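# Move one produce item from shopping bag into bin

## Task

Lift a single fruit or vegetable out of the plastic shopping bag and set it inside the bin. All the other produce must stay in the bag. The bin must end upright and fully on the table. The entire bag must stay on the table, with no part of it above or beneath the bin. No produce item may drop, anywhere, by more than the height from just over the bin's rim down to its floor, or the task fails. At the end, open the hand and pull the arm away.

## Robot and tools

Robot: two arms, left_arm and right_arm, each with a five-finger hand (right_arm a right hand, left_arm its mirror). Bases in the scene frame: left_arm at (+0.031, +0.279, -0.002) m, right_arm at (-0.037, -0.224, -0.001) m, both turned only slightly about z. A post stands behind the arms; do not hit it. Loose objects may occasionally get a small nudge.

Frames. Scene frame: origin at table-top height, midway between the nominal bases; +x out over the table, +z up, left_arm on the +y side (not the image side). Fixed cameras and the table use this frame. Each arm's reported hand pose, Hand target and velocities are in that arm's own base frame, and offsets you send run along that arm's base axes, with turns made about the Hand target position. Reported positions may be a few cm off, more at long reach.

Hand point: a point about 0.05 m in front of the palm and 0.15 m from the wrist face. Its +z runs along the straight fingers (tips extend 0.06-0.07 m past it), +y leaves the palm, +x crosses the palm away from the thumb on the right hand and toward the thumb on the left hand. A wrist bracket on the little-finger side can collide with things.

execute_actions(actions, cameras). actions is a list of actions; each action is a table of up to 15 rows, one row per 1/30 s step; a short table repeats its last row up to step 15. Each row is one flat list of 28 numbers, all in [-1, 1], covering both arms: left_arm dx, dy, dz, rx, ry, rz, then left hand little, ring, middle, index, thumb_bend, thumb_turn, force_limit, speed; then the same 14 for right_arm. The six pose numbers are an offset, not a pose: every row counts from the Hand target at the start of that action (rows do not accumulate), but each new action starts from the updated Hand target, so repeating an offset moves further. Scale: 1.0 = 0.6 m or 180 degrees; rx, ry, rz form one rotation vector. Six zeros asks nothing new of an arm. Finger numbers are absolute targets: +1 open/straight, -1 closed; thumb_turn -1 puts the thumb opposite the fingers, +1 beside the palm. force_limit maps -1 to about 0 N and +1 to 10 N (15 N for the two thumb motors). speed rises from near zero at -1 to full at +0.48 and above. There is no 'leave unchanged' value: to keep a hand as it is, resend the eight hand numbers of its last executed row (or, if none yet, its hand_measured plus hand_force_limit and hand_speed). cameras: list of names, ["all"], or []; images come by default only when actions is empty.

move(target, speed, blend, blocking, cameras). target is one 28-number row or a list of up to 15 rows, laid out as above; every row's pose numbers are offsets from the Hand targets at the move's start, not from the previous row. The hand point travels straight toward it; all arms finish together, capped at 10 s. speed: path top speed in m/s, 0.002 to 4.3, default 0.25 (turns up to twice that in rad/s); one value or one per target. blend: corner rounding in m per target, default 0 (stop at each). blocking=false returns after about 0.5 s while the move continues. Paths do not avoid obstacles or the other arm; faster moves lag, stray and hit harder. The result adds a move: line such as done, off_target, moving, held or fault, plus limits (paced = pose clipped, held = steps withheld).

wait(seconds 0 to 3600) lets time pass with no new command. stop brakes a running move. zoom_image(camera, region [x0, y0, x1, y1], max 504 x 504 px) enlarges part of the newest image of cam_head_left, cam_head_right, cam_high, cam_low, cam_left_wrist or cam_right_wrist (all 672x504). show_instructions shows the reference pages. finished_scene(scene 1) ends the scene for good.

Result lines: end_effector_position (m) and end_effector_quat_wxyz; Hand target (last commanded pose after clipping, the base for the next offsets); joint positions, velocities and torques (torques are noisy and nonzero even in free air); hand_measured, hand_stopped_by (moving, target, force, stalled, fault) and hand_load_n, each six values in motor order; hand_force_limit and hand_speed. A lost grip shows as hand_load_n dropping to near 0.

Behaviour to expect: commanded orientation is clipped to within 40 degrees of the current one each step. Hands often rest 1-3 cm (up to 5 cm) short, usually low, from friction and weight; a later execute_actions call re-requests the target, or send the remaining distance as an offset. A blocked arm keeps pushing until commanded back past its hand point.

Gripping: with the thumb fully opposed, the hand closes around objects roughly 0.035-0.065 m thick, handles down to about 0.025 m; thumb tip against index pad can pinch light items up to about 0.08 m. For a gentle grip close at speed -0.94 or lower. To tighten, raise force_limit and send a target more closed than hand_measured; to loosen, send one more open.

Avoid: dropping the produce from any height beyond rim-to-floor of the bin, releasing a moving item, tipping or shoving the bin, pulling the bag off the table or over the bin, fast impacts, arms or hands touching each other, excess finger force, and long stretched holds that overheat motors (warning at 85 °C, arm collapses at 100 °C). Put the item down gently inside the bin, open, and withdraw.

Each tool is called after "Emit:" as name(argument=value, ...) on one line, values as JSON.

Reference images:

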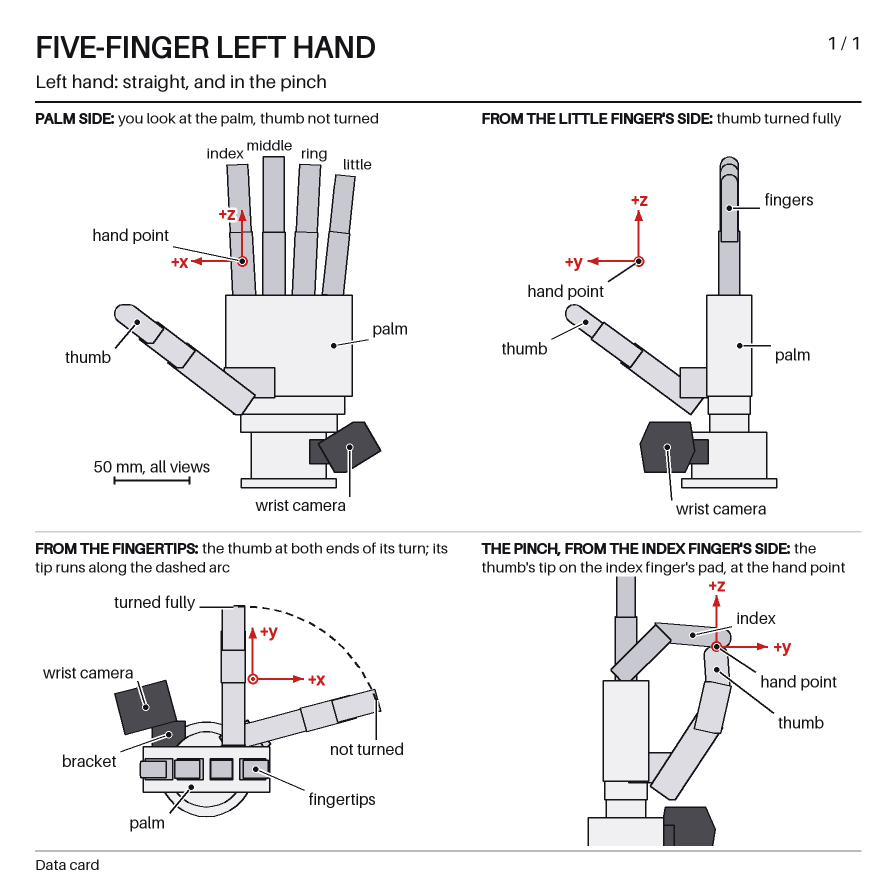

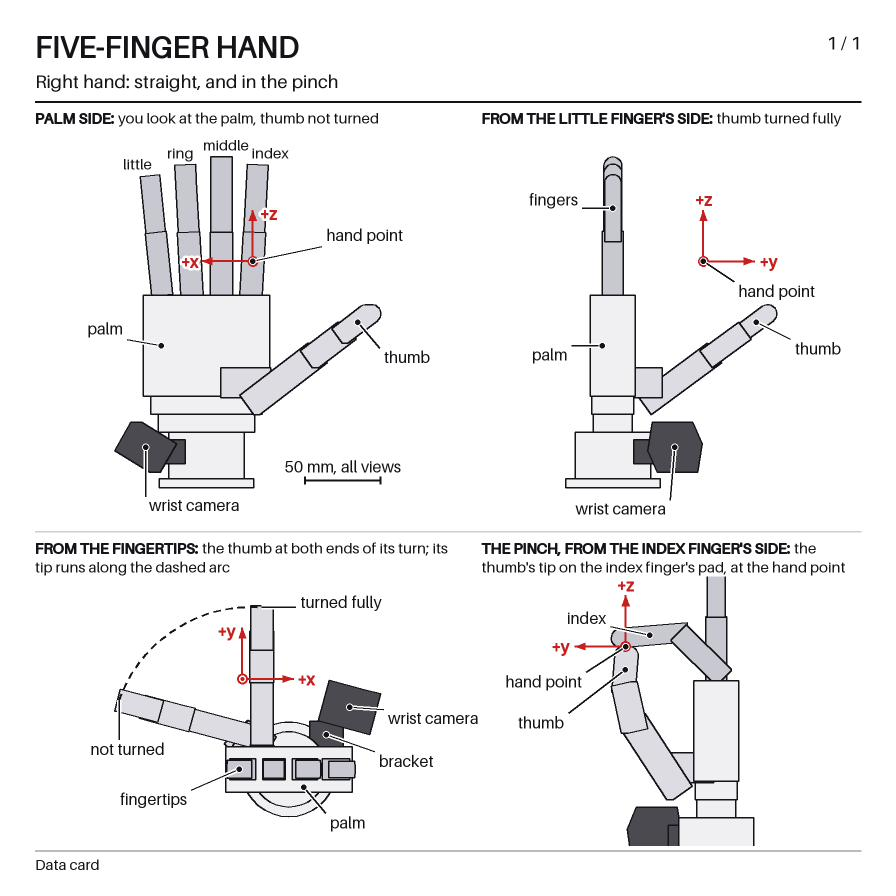

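## Session

Emit:
execute_actions(actions=[], cameras=["all"])

Scene clock: 0.00 s.
left_arm: end_effector_position=(+0.4833, -0.1832, +0.3995) hand_measured=(+1.000, +1.000, +1.000, +1.000, +1.000, +1.000) hand_load_n=(+0.0, +0.0, +0.0, +0.0, +0.0, +0.0) hand_stopped_by=(target, target, target, target, target, target) hand_force_limit=0.00 hand_speed=-0.80 end_effector_quat_wxyz=(+0.406, +0.107, +0.877, +0.234) | right_arm: end_effector_position=(+0.1388, -0.0104, +0.1972) hand_measured=(+1.000, +1.000, +1.000, +1.000, +1.000, +1.000) hand_load_n=(+0.0, +0.0, +0.0, +0.0, +0.0, +0.0) hand_stopped_by=(target, target, target, target, target, target) hand_force_limit=0.00 hand_speed=-0.80 end_effector_quat_wxyz=(+0.035, +0.934, -0.352, +0.041)
Joint positions: left_arm=[-0.716 1.473 1.597 -1.122 -0.84 1.359] | right_arm=[0.172 0.811 0.846 -1.571 0.102 -0.679]
Joint velocities: within noise
Joint torques (N m): no reading
Heat: left arm: hottest waist 39 °C; right arm: hottest waist 39 °C.
Hand target: left_arm +0.4865, -0.1861, +0.4021; +0.408, +0.106, +0.877, +0.232 | right_arm +0.1430, -0.0096, +0.2023; +0.031, +0.934, -0.353, +0.047

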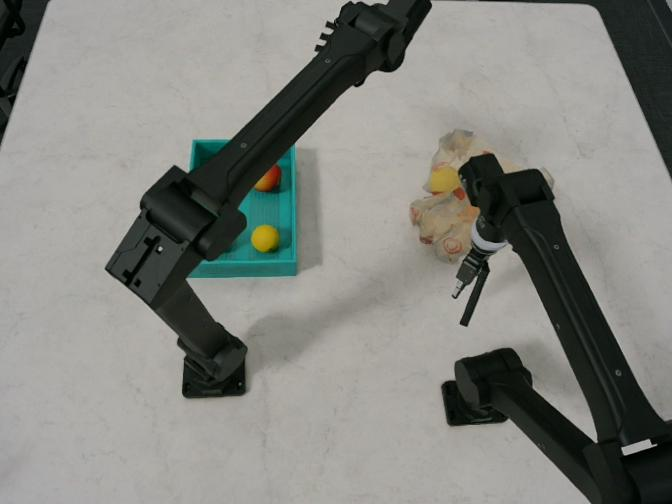

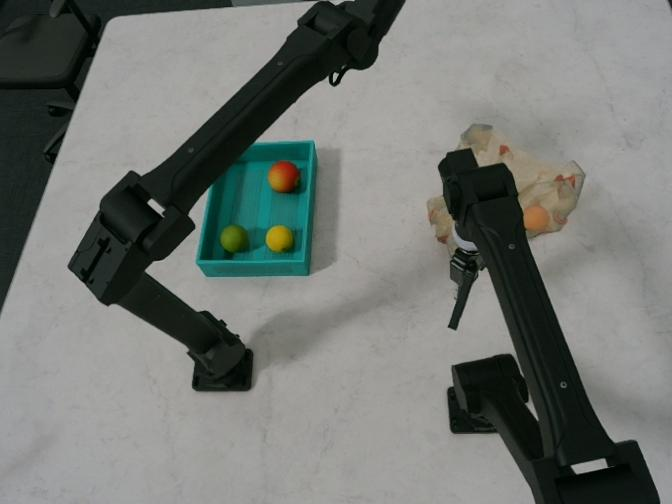

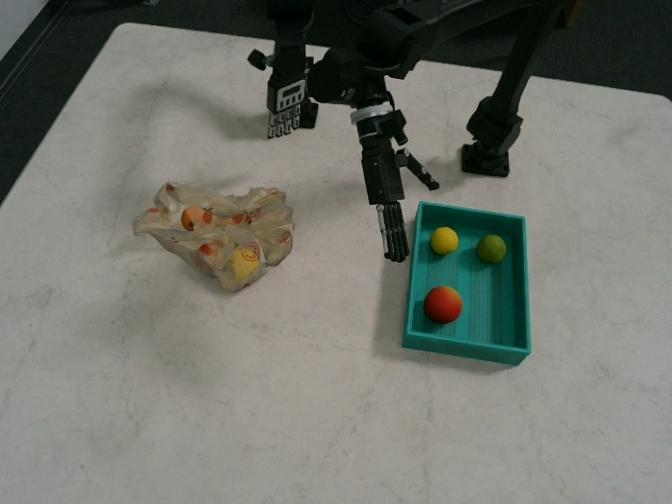

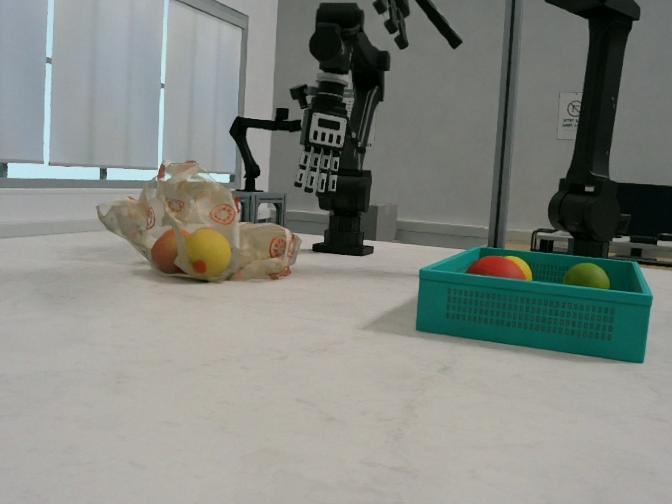

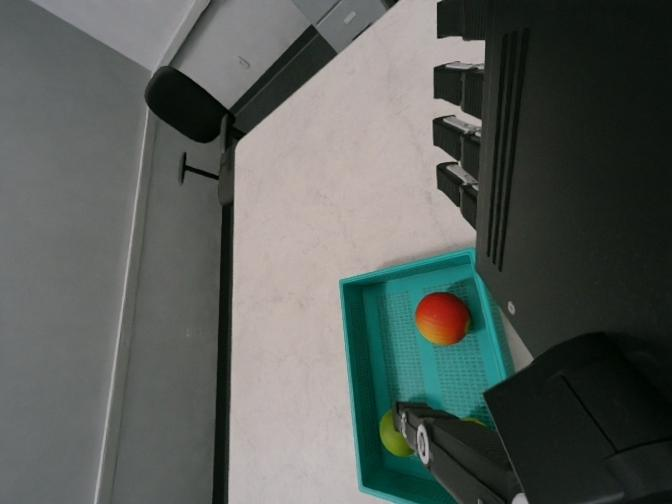

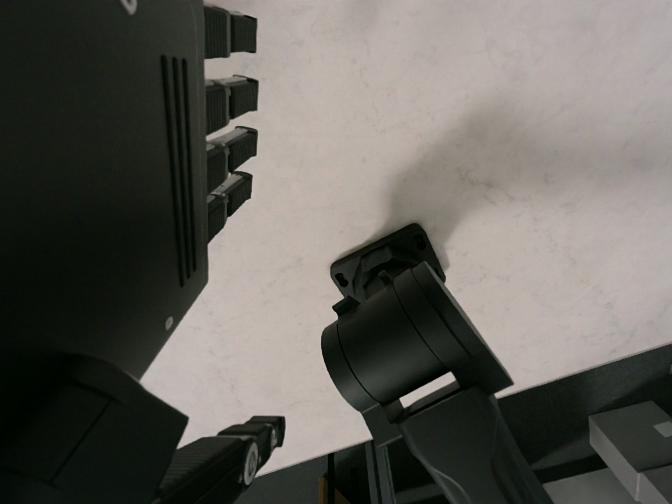

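Emit:
zoom_image(camera="cam_high", region=[110, 150, 330, 315])

Emit:
zoom_image(camera="cam_low", region=[80, 140, 320, 320])

Emit:
zoom_image(camera="cam_head_right", region=[400, 100, 620, 265])

Scaled by 2.291 from the camera's image (finer frame: 960x720).

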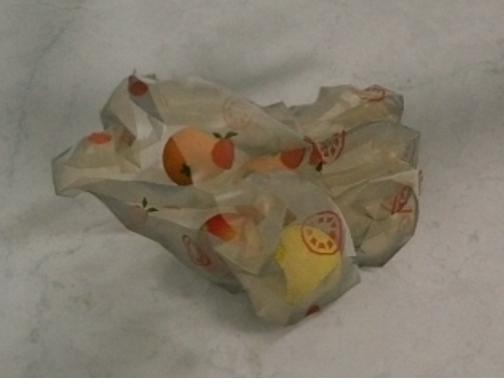

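Scaled by 2.100 from the camera's image (finer frame: 960x720).

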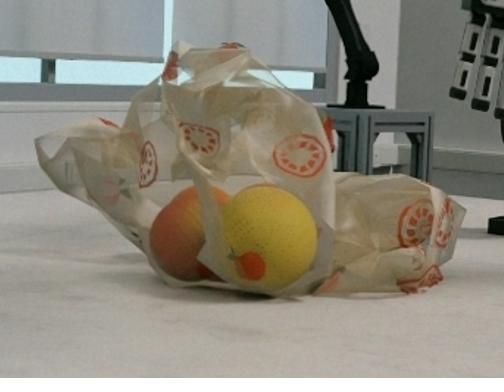

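Scaled by 2.291 from the camera's image (finer frame: 960x720).

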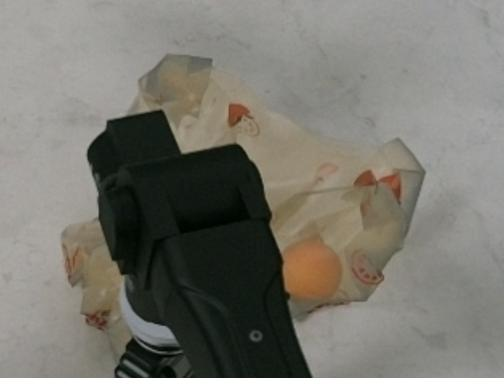

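Emit:
move(target=[[-0.311, 0.727, 0.05, 0, 0, 0.45, 1,1,1,1,1,1, 0, -0.8, 0.33, -0.06, 0.22, 0,0,0, 1,1,1,1,1,1,0,-0.8]], speed=0.25, cameras=["all"])

Scene clock: 111.53 s.
left_arm: end_effector_position=(+0.2911, +0.2514, +0.4269) hand_measured=(+1.000, +1.000, +1.000, +1.000, +1.000, +1.000) hand_load_n=(+0.0, +0.0, +0.0, +0.0, +0.0, +0.0) hand_stopped_by=(target, target, target, target, target, target) hand_force_limit=0.00 hand_speed=-0.80 end_effector_quat_wxyz=(+0.175, -0.476, +0.742, +0.439) | right_arm: end_effector_position=(+0.3324, -0.0418, +0.3269) hand_measured=(+1.000, +1.000, +1.000, +1.000, +1.000, +1.000) hand_load_n=(+0.0, +0.0, +0.0, +0.0, +0.0, +0.0) hand_stopped_by=(target, target, target, target, target, target) hand_force_limit=0.00 hand_speed=-0.80 end_effector_quat_wxyz=(+0.028, +0.932, -0.355, +0.061)
Joint positions: left_arm=[0.252 1.393 1.615 -1.7 -0.982 0.732] | right_arm=[0.005 1.328 1.545 -1.693 0.096 -0.843]
Joint torques (N m): left_arm=[0.03 -8.59 9.92 0.01 -0.81 0] | right_arm=[0.09 -10.17 13.46 -0.14 0.02 -0.28]
Heat: left arm: hottest elbow 43 °C; right arm: hottest elbow 41 °C.
Hand target: left_arm +0.2998, +0.2502, +0.4321; +0.160, -0.489, +0.735, +0.442 | right_arm +0.3410, -0.0456, +0.3343; +0.031, +0.934, -0.353, +0.047
Off the commanded pose: left_arm 0.010 m, 2 deg | right_arm 0.012 m, 2 deg.
joint sent to its limit (left arm) — joint 4 (wrist pitch), lower limit. The joint targets are off in orientation, not in position.
joint sent to its limit (right arm) — joint 4 (wrist pitch), lower limit. The joint targets still meet the commanded pose.
move: off_target (right_arm)
cam_left_wrist: T_world_to_cam=[[0.72051, -0.25236, -0.64589, 0.13027], [-0.46835, -0.86399, -0.18488, 0.42675], [-0.51139, 0.43571, -0.7407, 0.47543]] pos_world=[0.34914, 0.19443, 0.51519]
cam_right_wrist: T_world_to_cam=[[-0.47989, -0.87728, 0.00886, 0.12158], [-0.79939, 0.4414, 0.4076, 0.15292], [-0.36149, 0.18852, -0.91312, 0.54255]] pos_world=[0.37671, -0.06312, 0.432]

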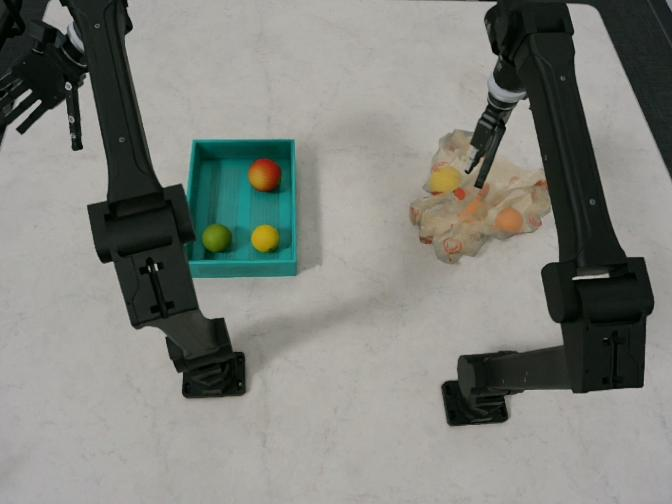

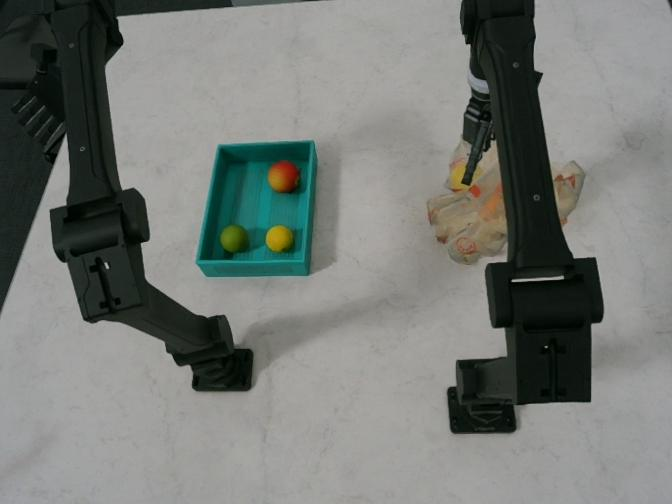

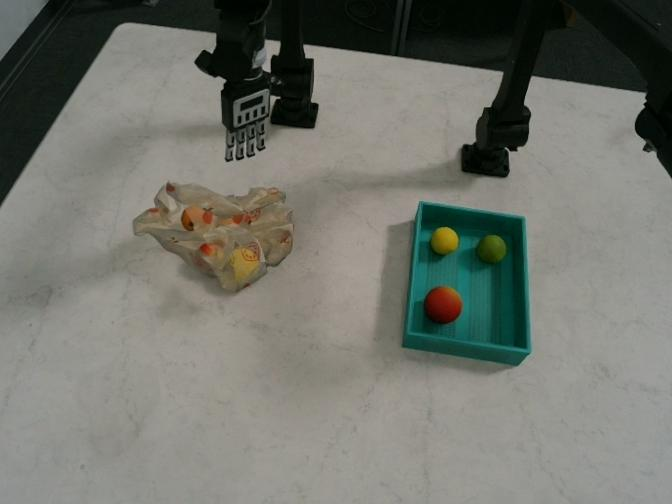

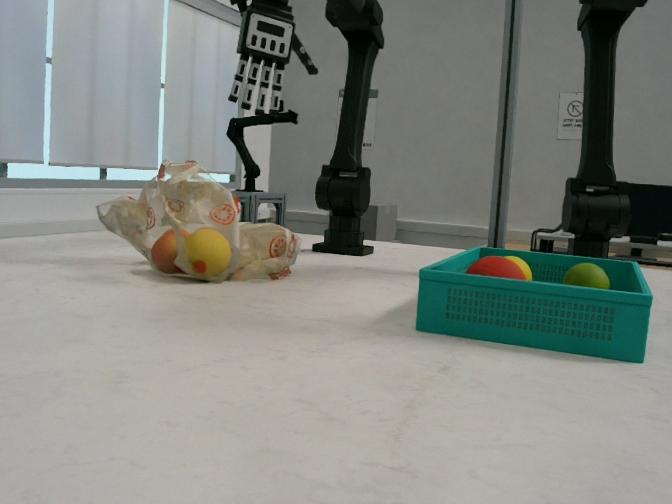

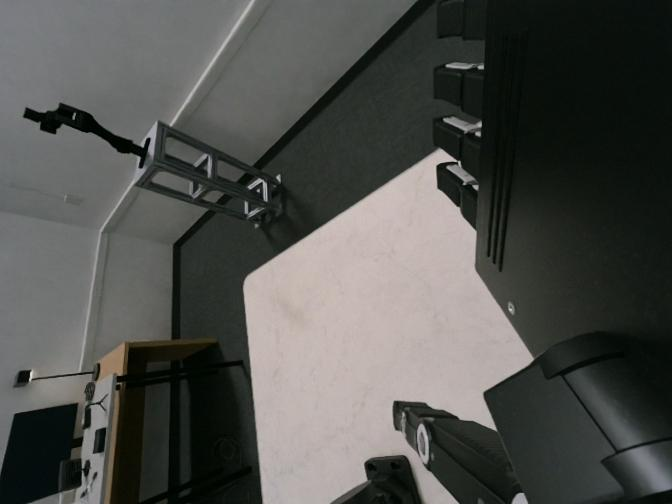

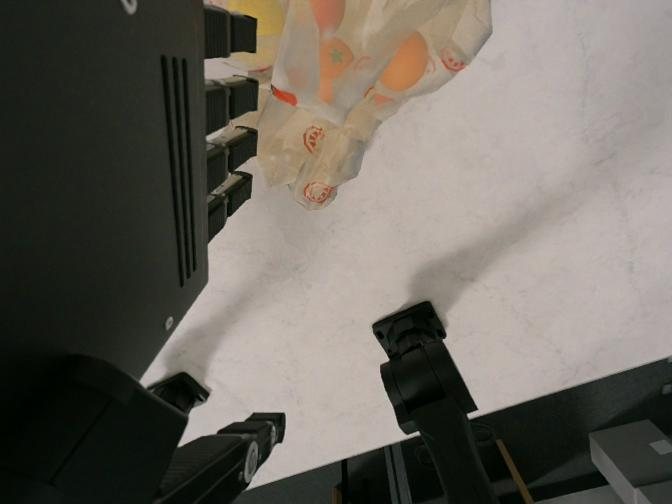

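Emit:
zoom_image(camera="cam_head_left", region=[390, 110, 570, 280])

Emit:
zoom_image(camera="cam_right_wrist", region=[190, 0, 510, 230])

Scaled by 2.800 from the camera's image (finer frame: 960x720).

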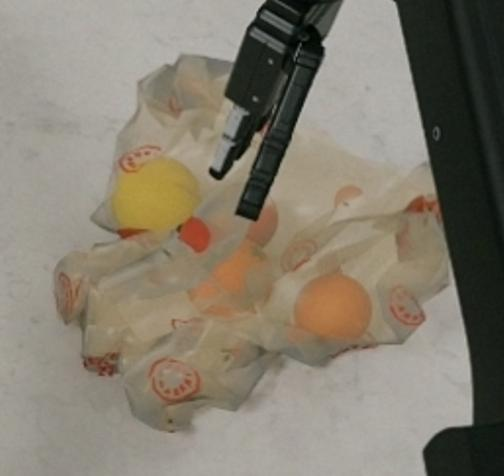

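Scaled by 1.575 from the camera's image (finer frame: 960x720).

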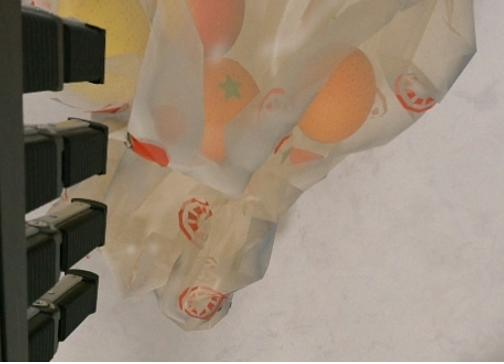

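Emit:
move(target=[[0,0,0,0,0,0, 1,1,1,1,1,1, 0, -0.8, 0.3, -0.13, 0.03, 0,0,0, 1,1,1,1,1,1,0,-0.8]], speed=0.25, cameras=["cam_right_wrist","cam_head_left"])

Scene clock: 135.10 s.
left_arm: end_effector_position=(+0.2911, +0.2514, +0.4269) hand_measured=(+1.000, +1.000, +1.000, +1.000, +1.000, +1.000) hand_load_n=(+0.0, +0.0, +0.0, +0.0, +0.0, -0.5) hand_stopped_by=(target, target, target, target, target, target) hand_force_limit=0.00 hand_speed=-0.80 end_effector_quat_wxyz=(+0.175, -0.476, +0.742, +0.439) | right_arm: end_effector_position=(+0.5119, -0.1185, +0.3467) hand_measured=(+1.000, +1.000, +1.000, +1.000, +1.000, +1.000) hand_load_n=(+0.0, +0.0, +0.0, +0.0, +0.0, +0.0) hand_stopped_by=(target, target, target, target, target, target) hand_force_limit=0.00 hand_speed=-0.80 end_effector_quat_wxyz=(+0.021, +0.929, -0.350, +0.116)
Joint positions: left_arm=[0.252 1.393 1.615 -1.7 -0.982 0.732] | right_arm=[-0.128 1.771 2.117 -1.699 0.094 -0.99]
Joint torques (N m): left_arm=[-0.38 -9.05 9.8 -0.13 -0.85 -0.02] | right_arm=[0.5 -16.09 13.56 0.27 0.12 -0.28]
Heat: left arm: hottest elbow 44 °C; right arm: hottest elbow 42 °C.
Hand target: left_arm +0.2998, +0.2502, +0.4321; +0.160, -0.489, +0.735, +0.442 | right_arm +0.5211, -0.1235, +0.3521; +0.031, +0.934, -0.353, +0.047
Off the commanded pose: left_arm 0.010 m, 2 deg | right_arm 0.012 m, 8 deg.
joint sent to its limit (left arm) — joint 4 (wrist pitch), lower limit. The joint targets are off in orientation, not in position.
joint sent to its limit (right arm) — joint 4 (wrist pitch), lower limit. The joint targets are off in orientation, not in position.
move: off_target (right_arm)
cam_right_wrist: T_world_to_cam=[[-0.46893, -0.88305, -0.01798, 0.14329], [-0.84295, 0.44137, 0.30763, 0.37922], [-0.26372, 0.15941, -0.95134, 0.59967]] pos_world=[0.545, -0.13643, 0.4564]
Images, in order (width x height): cam_head_left 672x504, cam_right_wrist 672x504.

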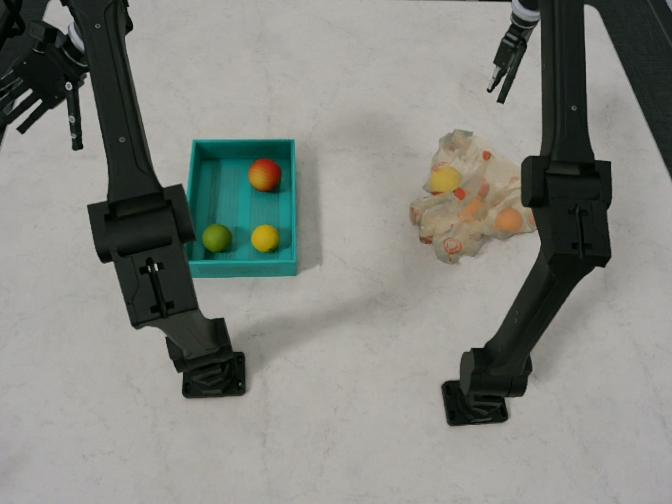

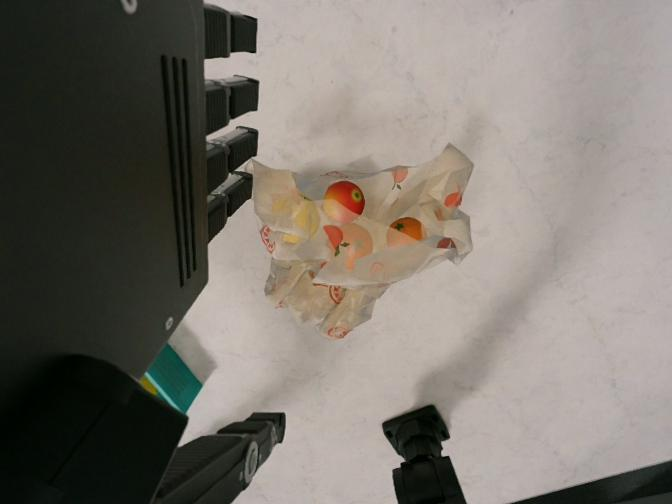

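Emit:
zoom_image(camera="cam_right_wrist", region=[230, 130, 490, 350])

Emit:
zoom_image(camera="cam_head_left", region=[390, 110, 550, 280])

Scaled by 1.938 from the camera's image (finer frame: 960x720).

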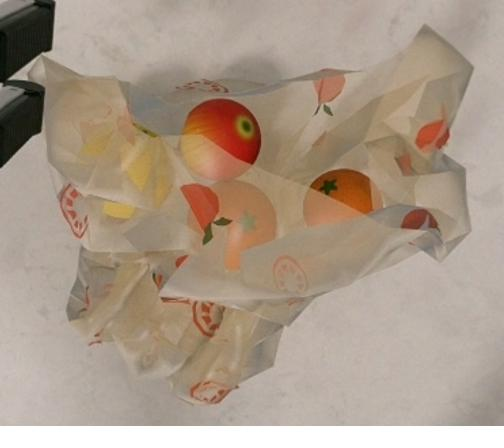

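Scaled by 2.965 from the camera's image (finer frame: 960x720).

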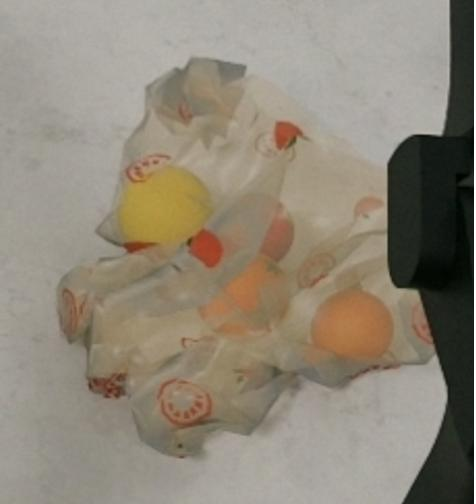

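Emit:
move(target=[[0,0,0,0,0,0, 1,1,1,1,1,1, 0, -0.8, -0.02, 0.06, -0.13, 0,0,0, 1,1,1,1,1,1,0,-0.8]], speed=0.2, cameras=["cam_right_wrist","cam_low", "cam_high"])

Scene clock: 193.40 s.
left_arm: end_effector_position=(+0.2911, +0.2514, +0.4269) hand_measured=(+1.000, +1.000, +1.000, +1.000, +1.000, +1.000) hand_load_n=(+0.0, +0.0, +0.0, +0.0, +0.0, +0.0) hand_stopped_by=(target, target, target, target, target, target) hand_force_limit=0.00 hand_speed=-0.80 end_effector_quat_wxyz=(+0.175, -0.476, +0.742, +0.439) | right_arm: end_effector_position=(+0.5046, -0.0892, +0.2823) hand_measured=(+1.000, +1.000, +1.000, +1.000, +1.000, +1.000) hand_load_n=(+0.0, +0.0, +0.0, +0.0, +0.0, +0.0) hand_stopped_by=(target, target, target, target, target, target) hand_force_limit=0.00 hand_speed=-0.80 end_effector_quat_wxyz=(+0.032, +0.937, -0.345, +0.050)
Joint positions: left_arm=[0.252 1.393 1.615 -1.7 -0.982 0.732] | right_arm=[-0.08 1.797 1.972 -1.666 0.088 -0.948]
Joint torques (N m): left_arm=[0.26 -8.35 9.84 0.03 -0.85 -0.05] | right_arm=[0.97 -16.79 10.35 0.43 0.01 0.11]
Heat: left arm: hottest elbow 45 °C; right arm: hottest elbow 43 °C.
Hand target: left_arm +0.2998, +0.2502, +0.4321; +0.160, -0.489, +0.735, +0.442 | right_arm +0.5090, -0.0876, +0.2741; +0.031, +0.934, -0.353, +0.047
Off the commanded pose: left_arm 0.010 m, 2 deg | right_arm 0.009 m, 1 deg.
joint sent to its limit (left arm) — joint 4 (wrist pitch), lower limit. The joint targets are off in orientation, not in position.
move: done
cam_right_wrist: T_world_to_cam=[[-0.46208, -0.8866, 0.02052, 0.14992], [-0.79787, 0.42571, 0.42682, 0.32219], [-0.38716, 0.18085, -0.9041, 0.58266]] pos_world=[0.55192, -0.10961, 0.38619]
Images, in order (width x height): cam_high 672x504, cam_low 672x504, cam_right_wrist 672x504.

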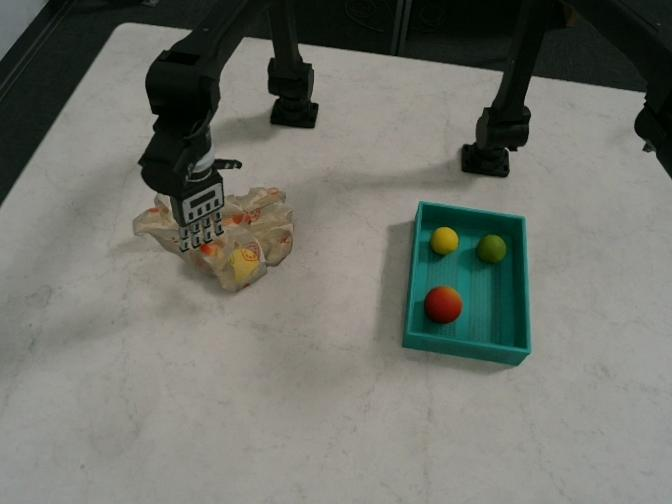

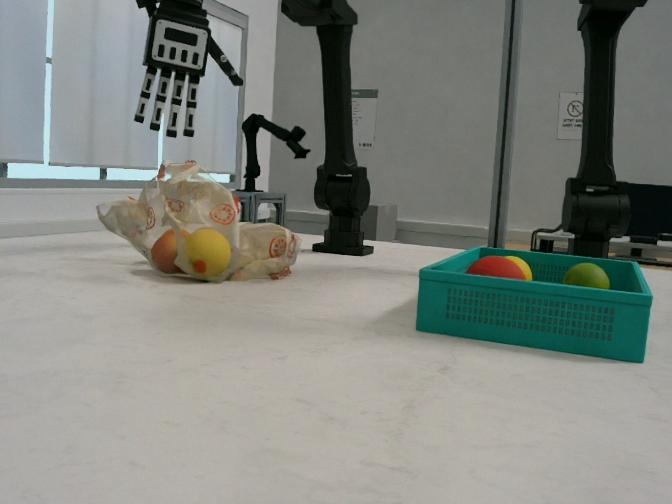

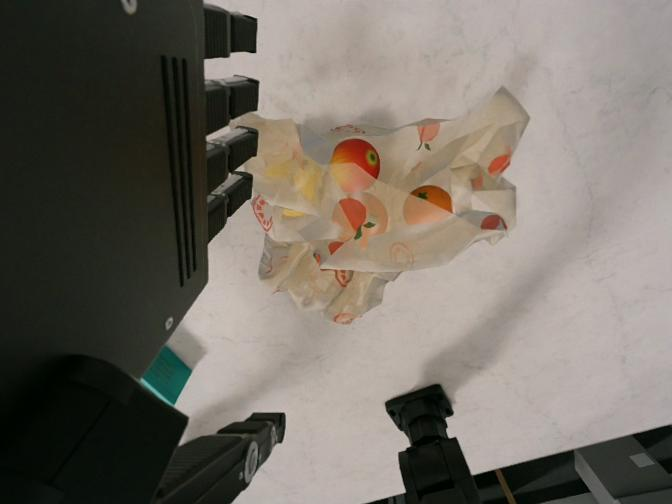

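Emit:
zoom_image(camera="cam_right_wrist", region=[240, 70, 550, 340])

Emit:
zoom_image(camera="cam_low", region=[90, 150, 310, 290])

Scaled by 1.626 from the camera's image (finer frame: 960x720).

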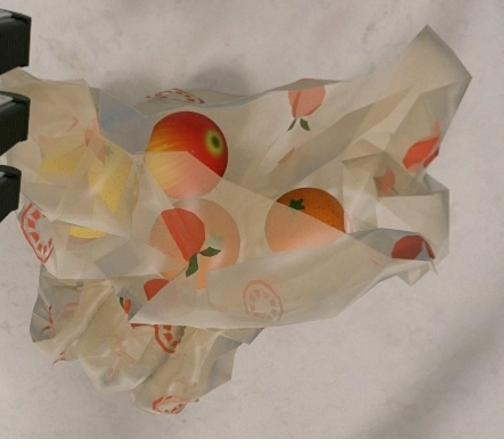

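Scaled by 2.291 from the camera's image (finer frame: 960x720).

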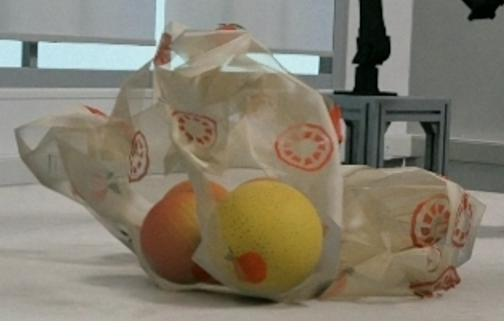

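Emit:
move(target=[[0,0,0,0,0,0, 1,1,1,1,1,1, 0, -0.8, -0.115, -0.254, 0.0, 0,0,-0.272, 1,1,1,1,1,1,0,-0.8]], speed=0.25, cameras=["all"])

Scene clock: 323.73 s.
left_arm: end_effector_position=(+0.2911, +0.2514, +0.4269) hand_measured=(+1.000, +1.000, +1.000, +1.000, +1.000, +1.000) hand_load_n=(+0.0, +0.0, +0.0, +0.0, +0.0, +0.0) hand_stopped_by=(target, target, target, target, target, target) hand_force_limit=0.00 hand_speed=-0.80 end_effector_quat_wxyz=(+0.175, -0.476, +0.742, +0.439) | right_arm: end_effector_position=(+0.4343, -0.2394, +0.2807) hand_measured=(+1.000, +1.000, +1.000, +1.000, +1.000, +1.000) hand_load_n=(+0.0, +0.0, +0.0, +0.0, +0.0, +0.0) hand_stopped_by=(target, target, target, target, target, target) hand_force_limit=0.00 hand_speed=-0.80 end_effector_quat_wxyz=(+0.044, +0.709, -0.703, +0.042)
Joint positions: left_arm=[0.252 1.393 1.615 -1.7 -0.982 0.732] | right_arm=[-0.46 1.797 1.972 -1.693 0.109 -0.472]
Joint torques (N m): left_arm=[-0.15 -8.64 9.81 -0.14 -0.78 -0.01] | right_arm=[1.03 -16.62 11.71 -0.21 0.12 0.12]
Heat: left arm: hottest elbow 46 °C; right arm: hottest elbow 41 °C.
Hand target: left_arm +0.2998, +0.2502, +0.4321; +0.160, -0.489, +0.735, +0.442 | right_arm +0.4400, -0.2400, +0.2741; +0.048, +0.704, -0.708, +0.030
Off the commanded pose: left_arm 0.010 m, 2 deg | right_arm 0.009 m, 2 deg.
joint sent to its limit (left arm) — joint 4 (wrist pitch), lower limit. The joint targets are off in orientation, not in position.
joint sent to its limit (right arm) — joint 4 (wrist pitch), lower limit. The joint targets still meet the commanded pose.
move: done
cam_left_wrist: T_world_to_cam=[[0.72051, -0.25236, -0.64589, 0.13027], [-0.46835, -0.86399, -0.18488, 0.42675], [-0.51139, 0.43571, -0.7407, 0.47543]] pos_world=[0.34914, 0.19443, 0.51519]
cam_right_wrist: T_world_to_cam=[[-0.97233, -0.23361, -0.00007, 0.36805], [-0.21222, 0.88321, 0.41822, 0.18828], [-0.09764, 0.40666, -0.90835, 0.51071]] pos_world=[0.44768, -0.288, 0.38518]

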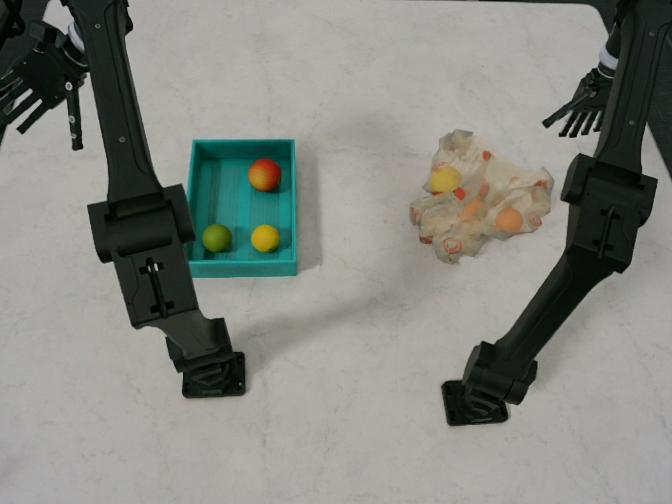

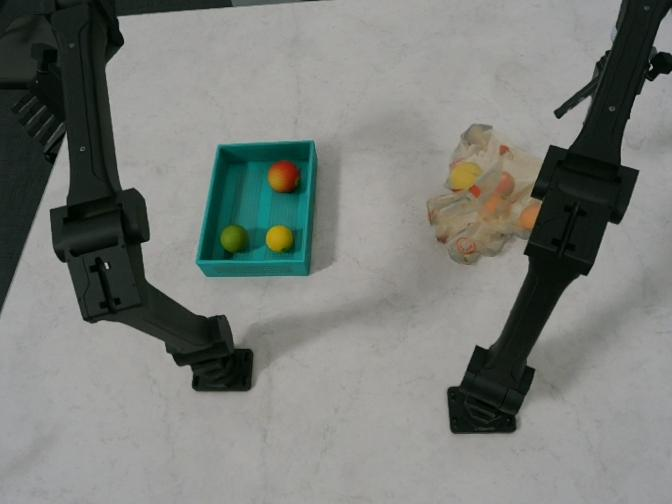

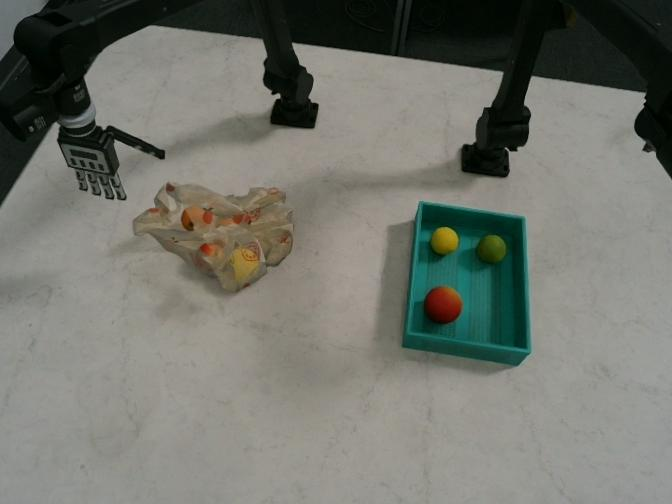

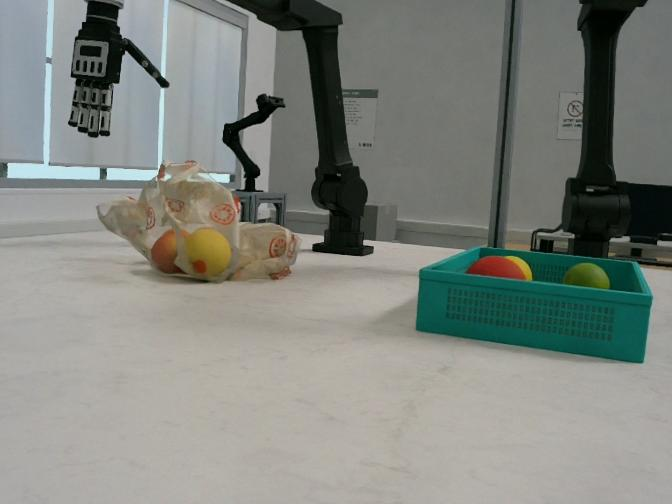

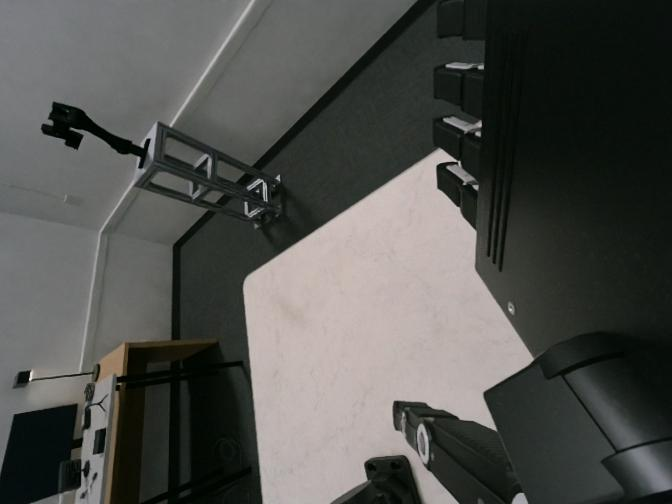

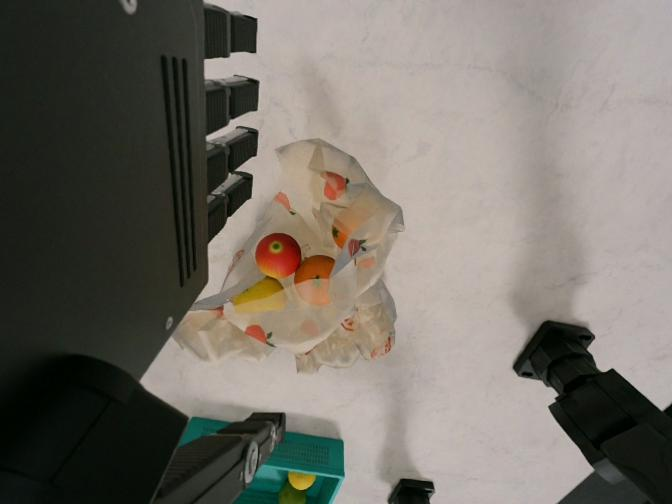

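Emit:
zoom_image(camera="cam_right_wrist", region=[170, 120, 430, 390])

Emit:
zoom_image(camera="cam_high", region=[120, 165, 310, 305])

Scaled by 1.867 from the camera's image (finer frame: 960x720).

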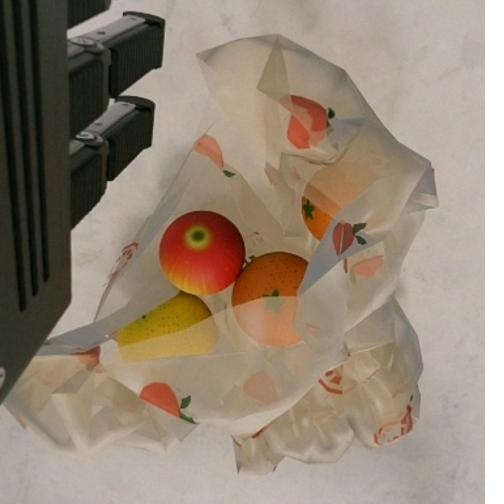

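Scaled by 2.653 from the camera's image (finer frame: 960x720).

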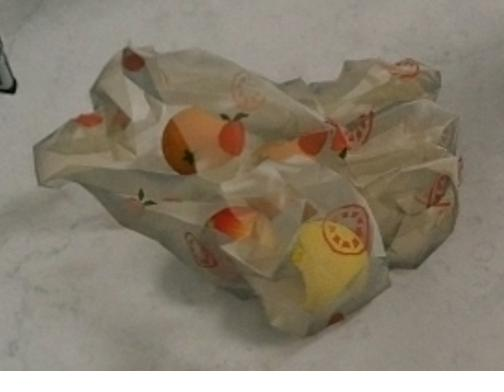

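Emit:
move(target=[[0,0,0,0,0,0, 1,1,1,1,1,1, 0, -0.8, 0.0, -0.1, -0.1, 0.1667,0,0, 1,1,1,1,1,1,0,-0.8]], speed=0.2, cameras=["cam_right_wrist","cam_low","cam_high"])

Scene clock: 434.27 s.
left_arm: end_effector_position=(+0.2911, +0.2514, +0.4269) hand_measured=(+1.000, +1.000, +1.000, +1.000, +1.000, +1.000) hand_load_n=(+0.0, +0.0, +0.0, +0.0, +0.0, +0.0) hand_stopped_by=(target, target, target, target, target, target) hand_force_limit=0.00 hand_speed=-0.80 end_effector_quat_wxyz=(+0.175, -0.476, +0.742, +0.439) | right_arm: end_effector_position=(+0.4328, -0.2926, +0.2141) hand_measured=(+1.000, +1.000, +1.000, +1.000, +1.000, +1.000) hand_load_n=(+0.0, +0.0, +0.0, +0.0, +0.0, -0.5) hand_stopped_by=(target, target, target, target, target, target) hand_force_limit=0.00 hand_speed=-0.80 end_effector_quat_wxyz=(-0.148, +0.681, -0.715, -0.060)
Joint positions: left_arm=[0.252 1.393 1.615 -1.7 -0.982 0.732] | right_arm=[-0.685 1.957 1.994 -1.694 -0.309 -0.649]
Joint torques (N m): left_arm=[0.15 -8.47 9.84 -0.12 -0.79 0] | right_arm=[0.85 -18.73 13.44 -0.44 -0.36 -0.18]
Heat: left arm: hottest elbow 47 °C; right arm: hottest elbow 44 °C.
Hand target: left_arm +0.2998, +0.2502, +0.4321; +0.160, -0.489, +0.735, +0.442 | right_arm +0.4401, -0.2999, +0.2141; -0.136, +0.693, -0.691, -0.154
Off the commanded pose: left_arm 0.010 m, 2 deg | right_arm 0.010 m, 11 deg.
joint sent to its limit (left arm) — joint 4 (wrist pitch), lower limit. The joint targets are off in orientation, not in position.
joint sent to its limit (right arm) — joint 4 (wrist pitch), lower limit. The joint targets are off in orientation, not in position.
move: off_target (right_arm)
cam_right_wrist: T_world_to_cam=[[-0.9684, -0.14073, -0.20591, 0.42374], [-0.24702, 0.65522, 0.71391, 0.14782], [0.03445, 0.74222, -0.66927, 0.46153]] pos_world=[0.43096, -0.37978, 0.29062]
Images, in order (width x height): cam_high 672x504, cam_low 672x504, cam_right_wrist 672x504.

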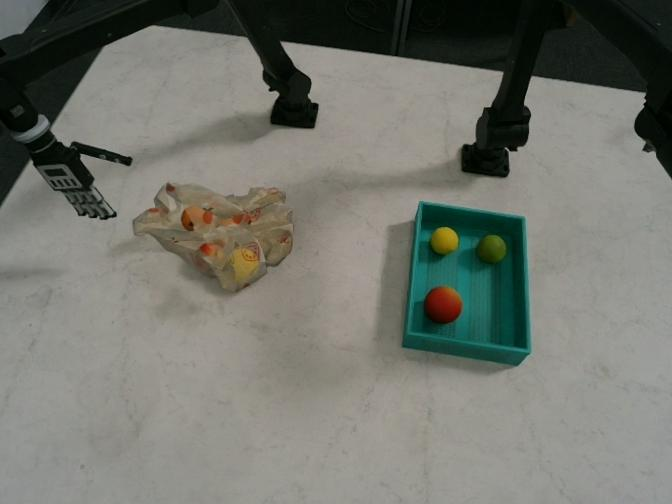

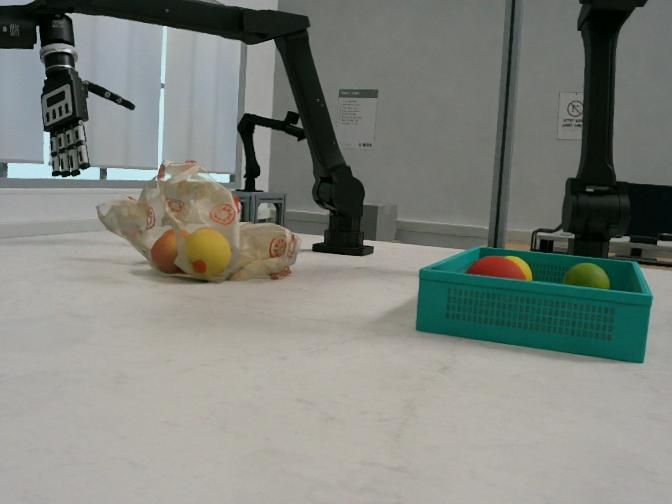

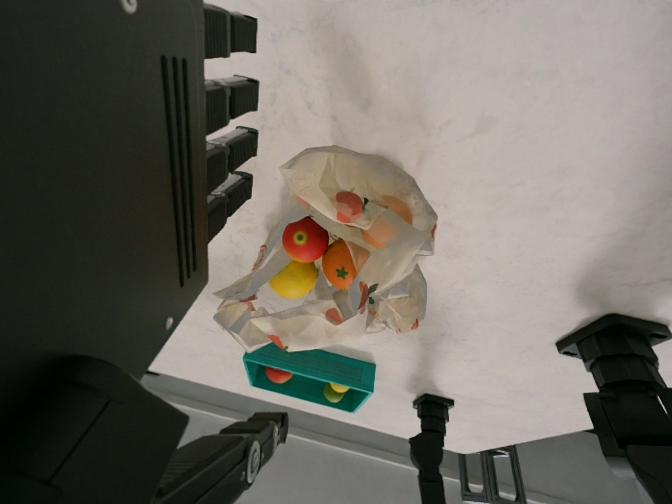

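Emit:
zoom_image(camera="cam_right_wrist", region=[200, 135, 450, 365])

Scaled by 2.016 from the camera's image (finer frame: 960x720).

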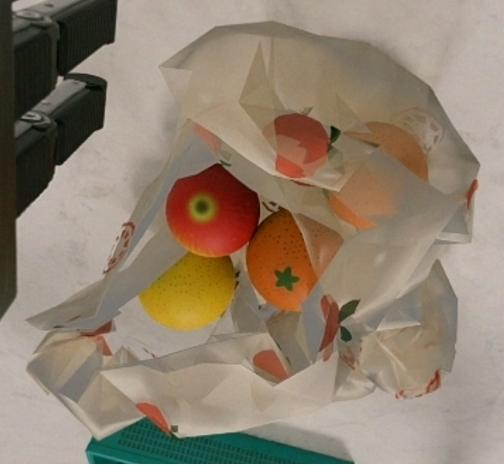

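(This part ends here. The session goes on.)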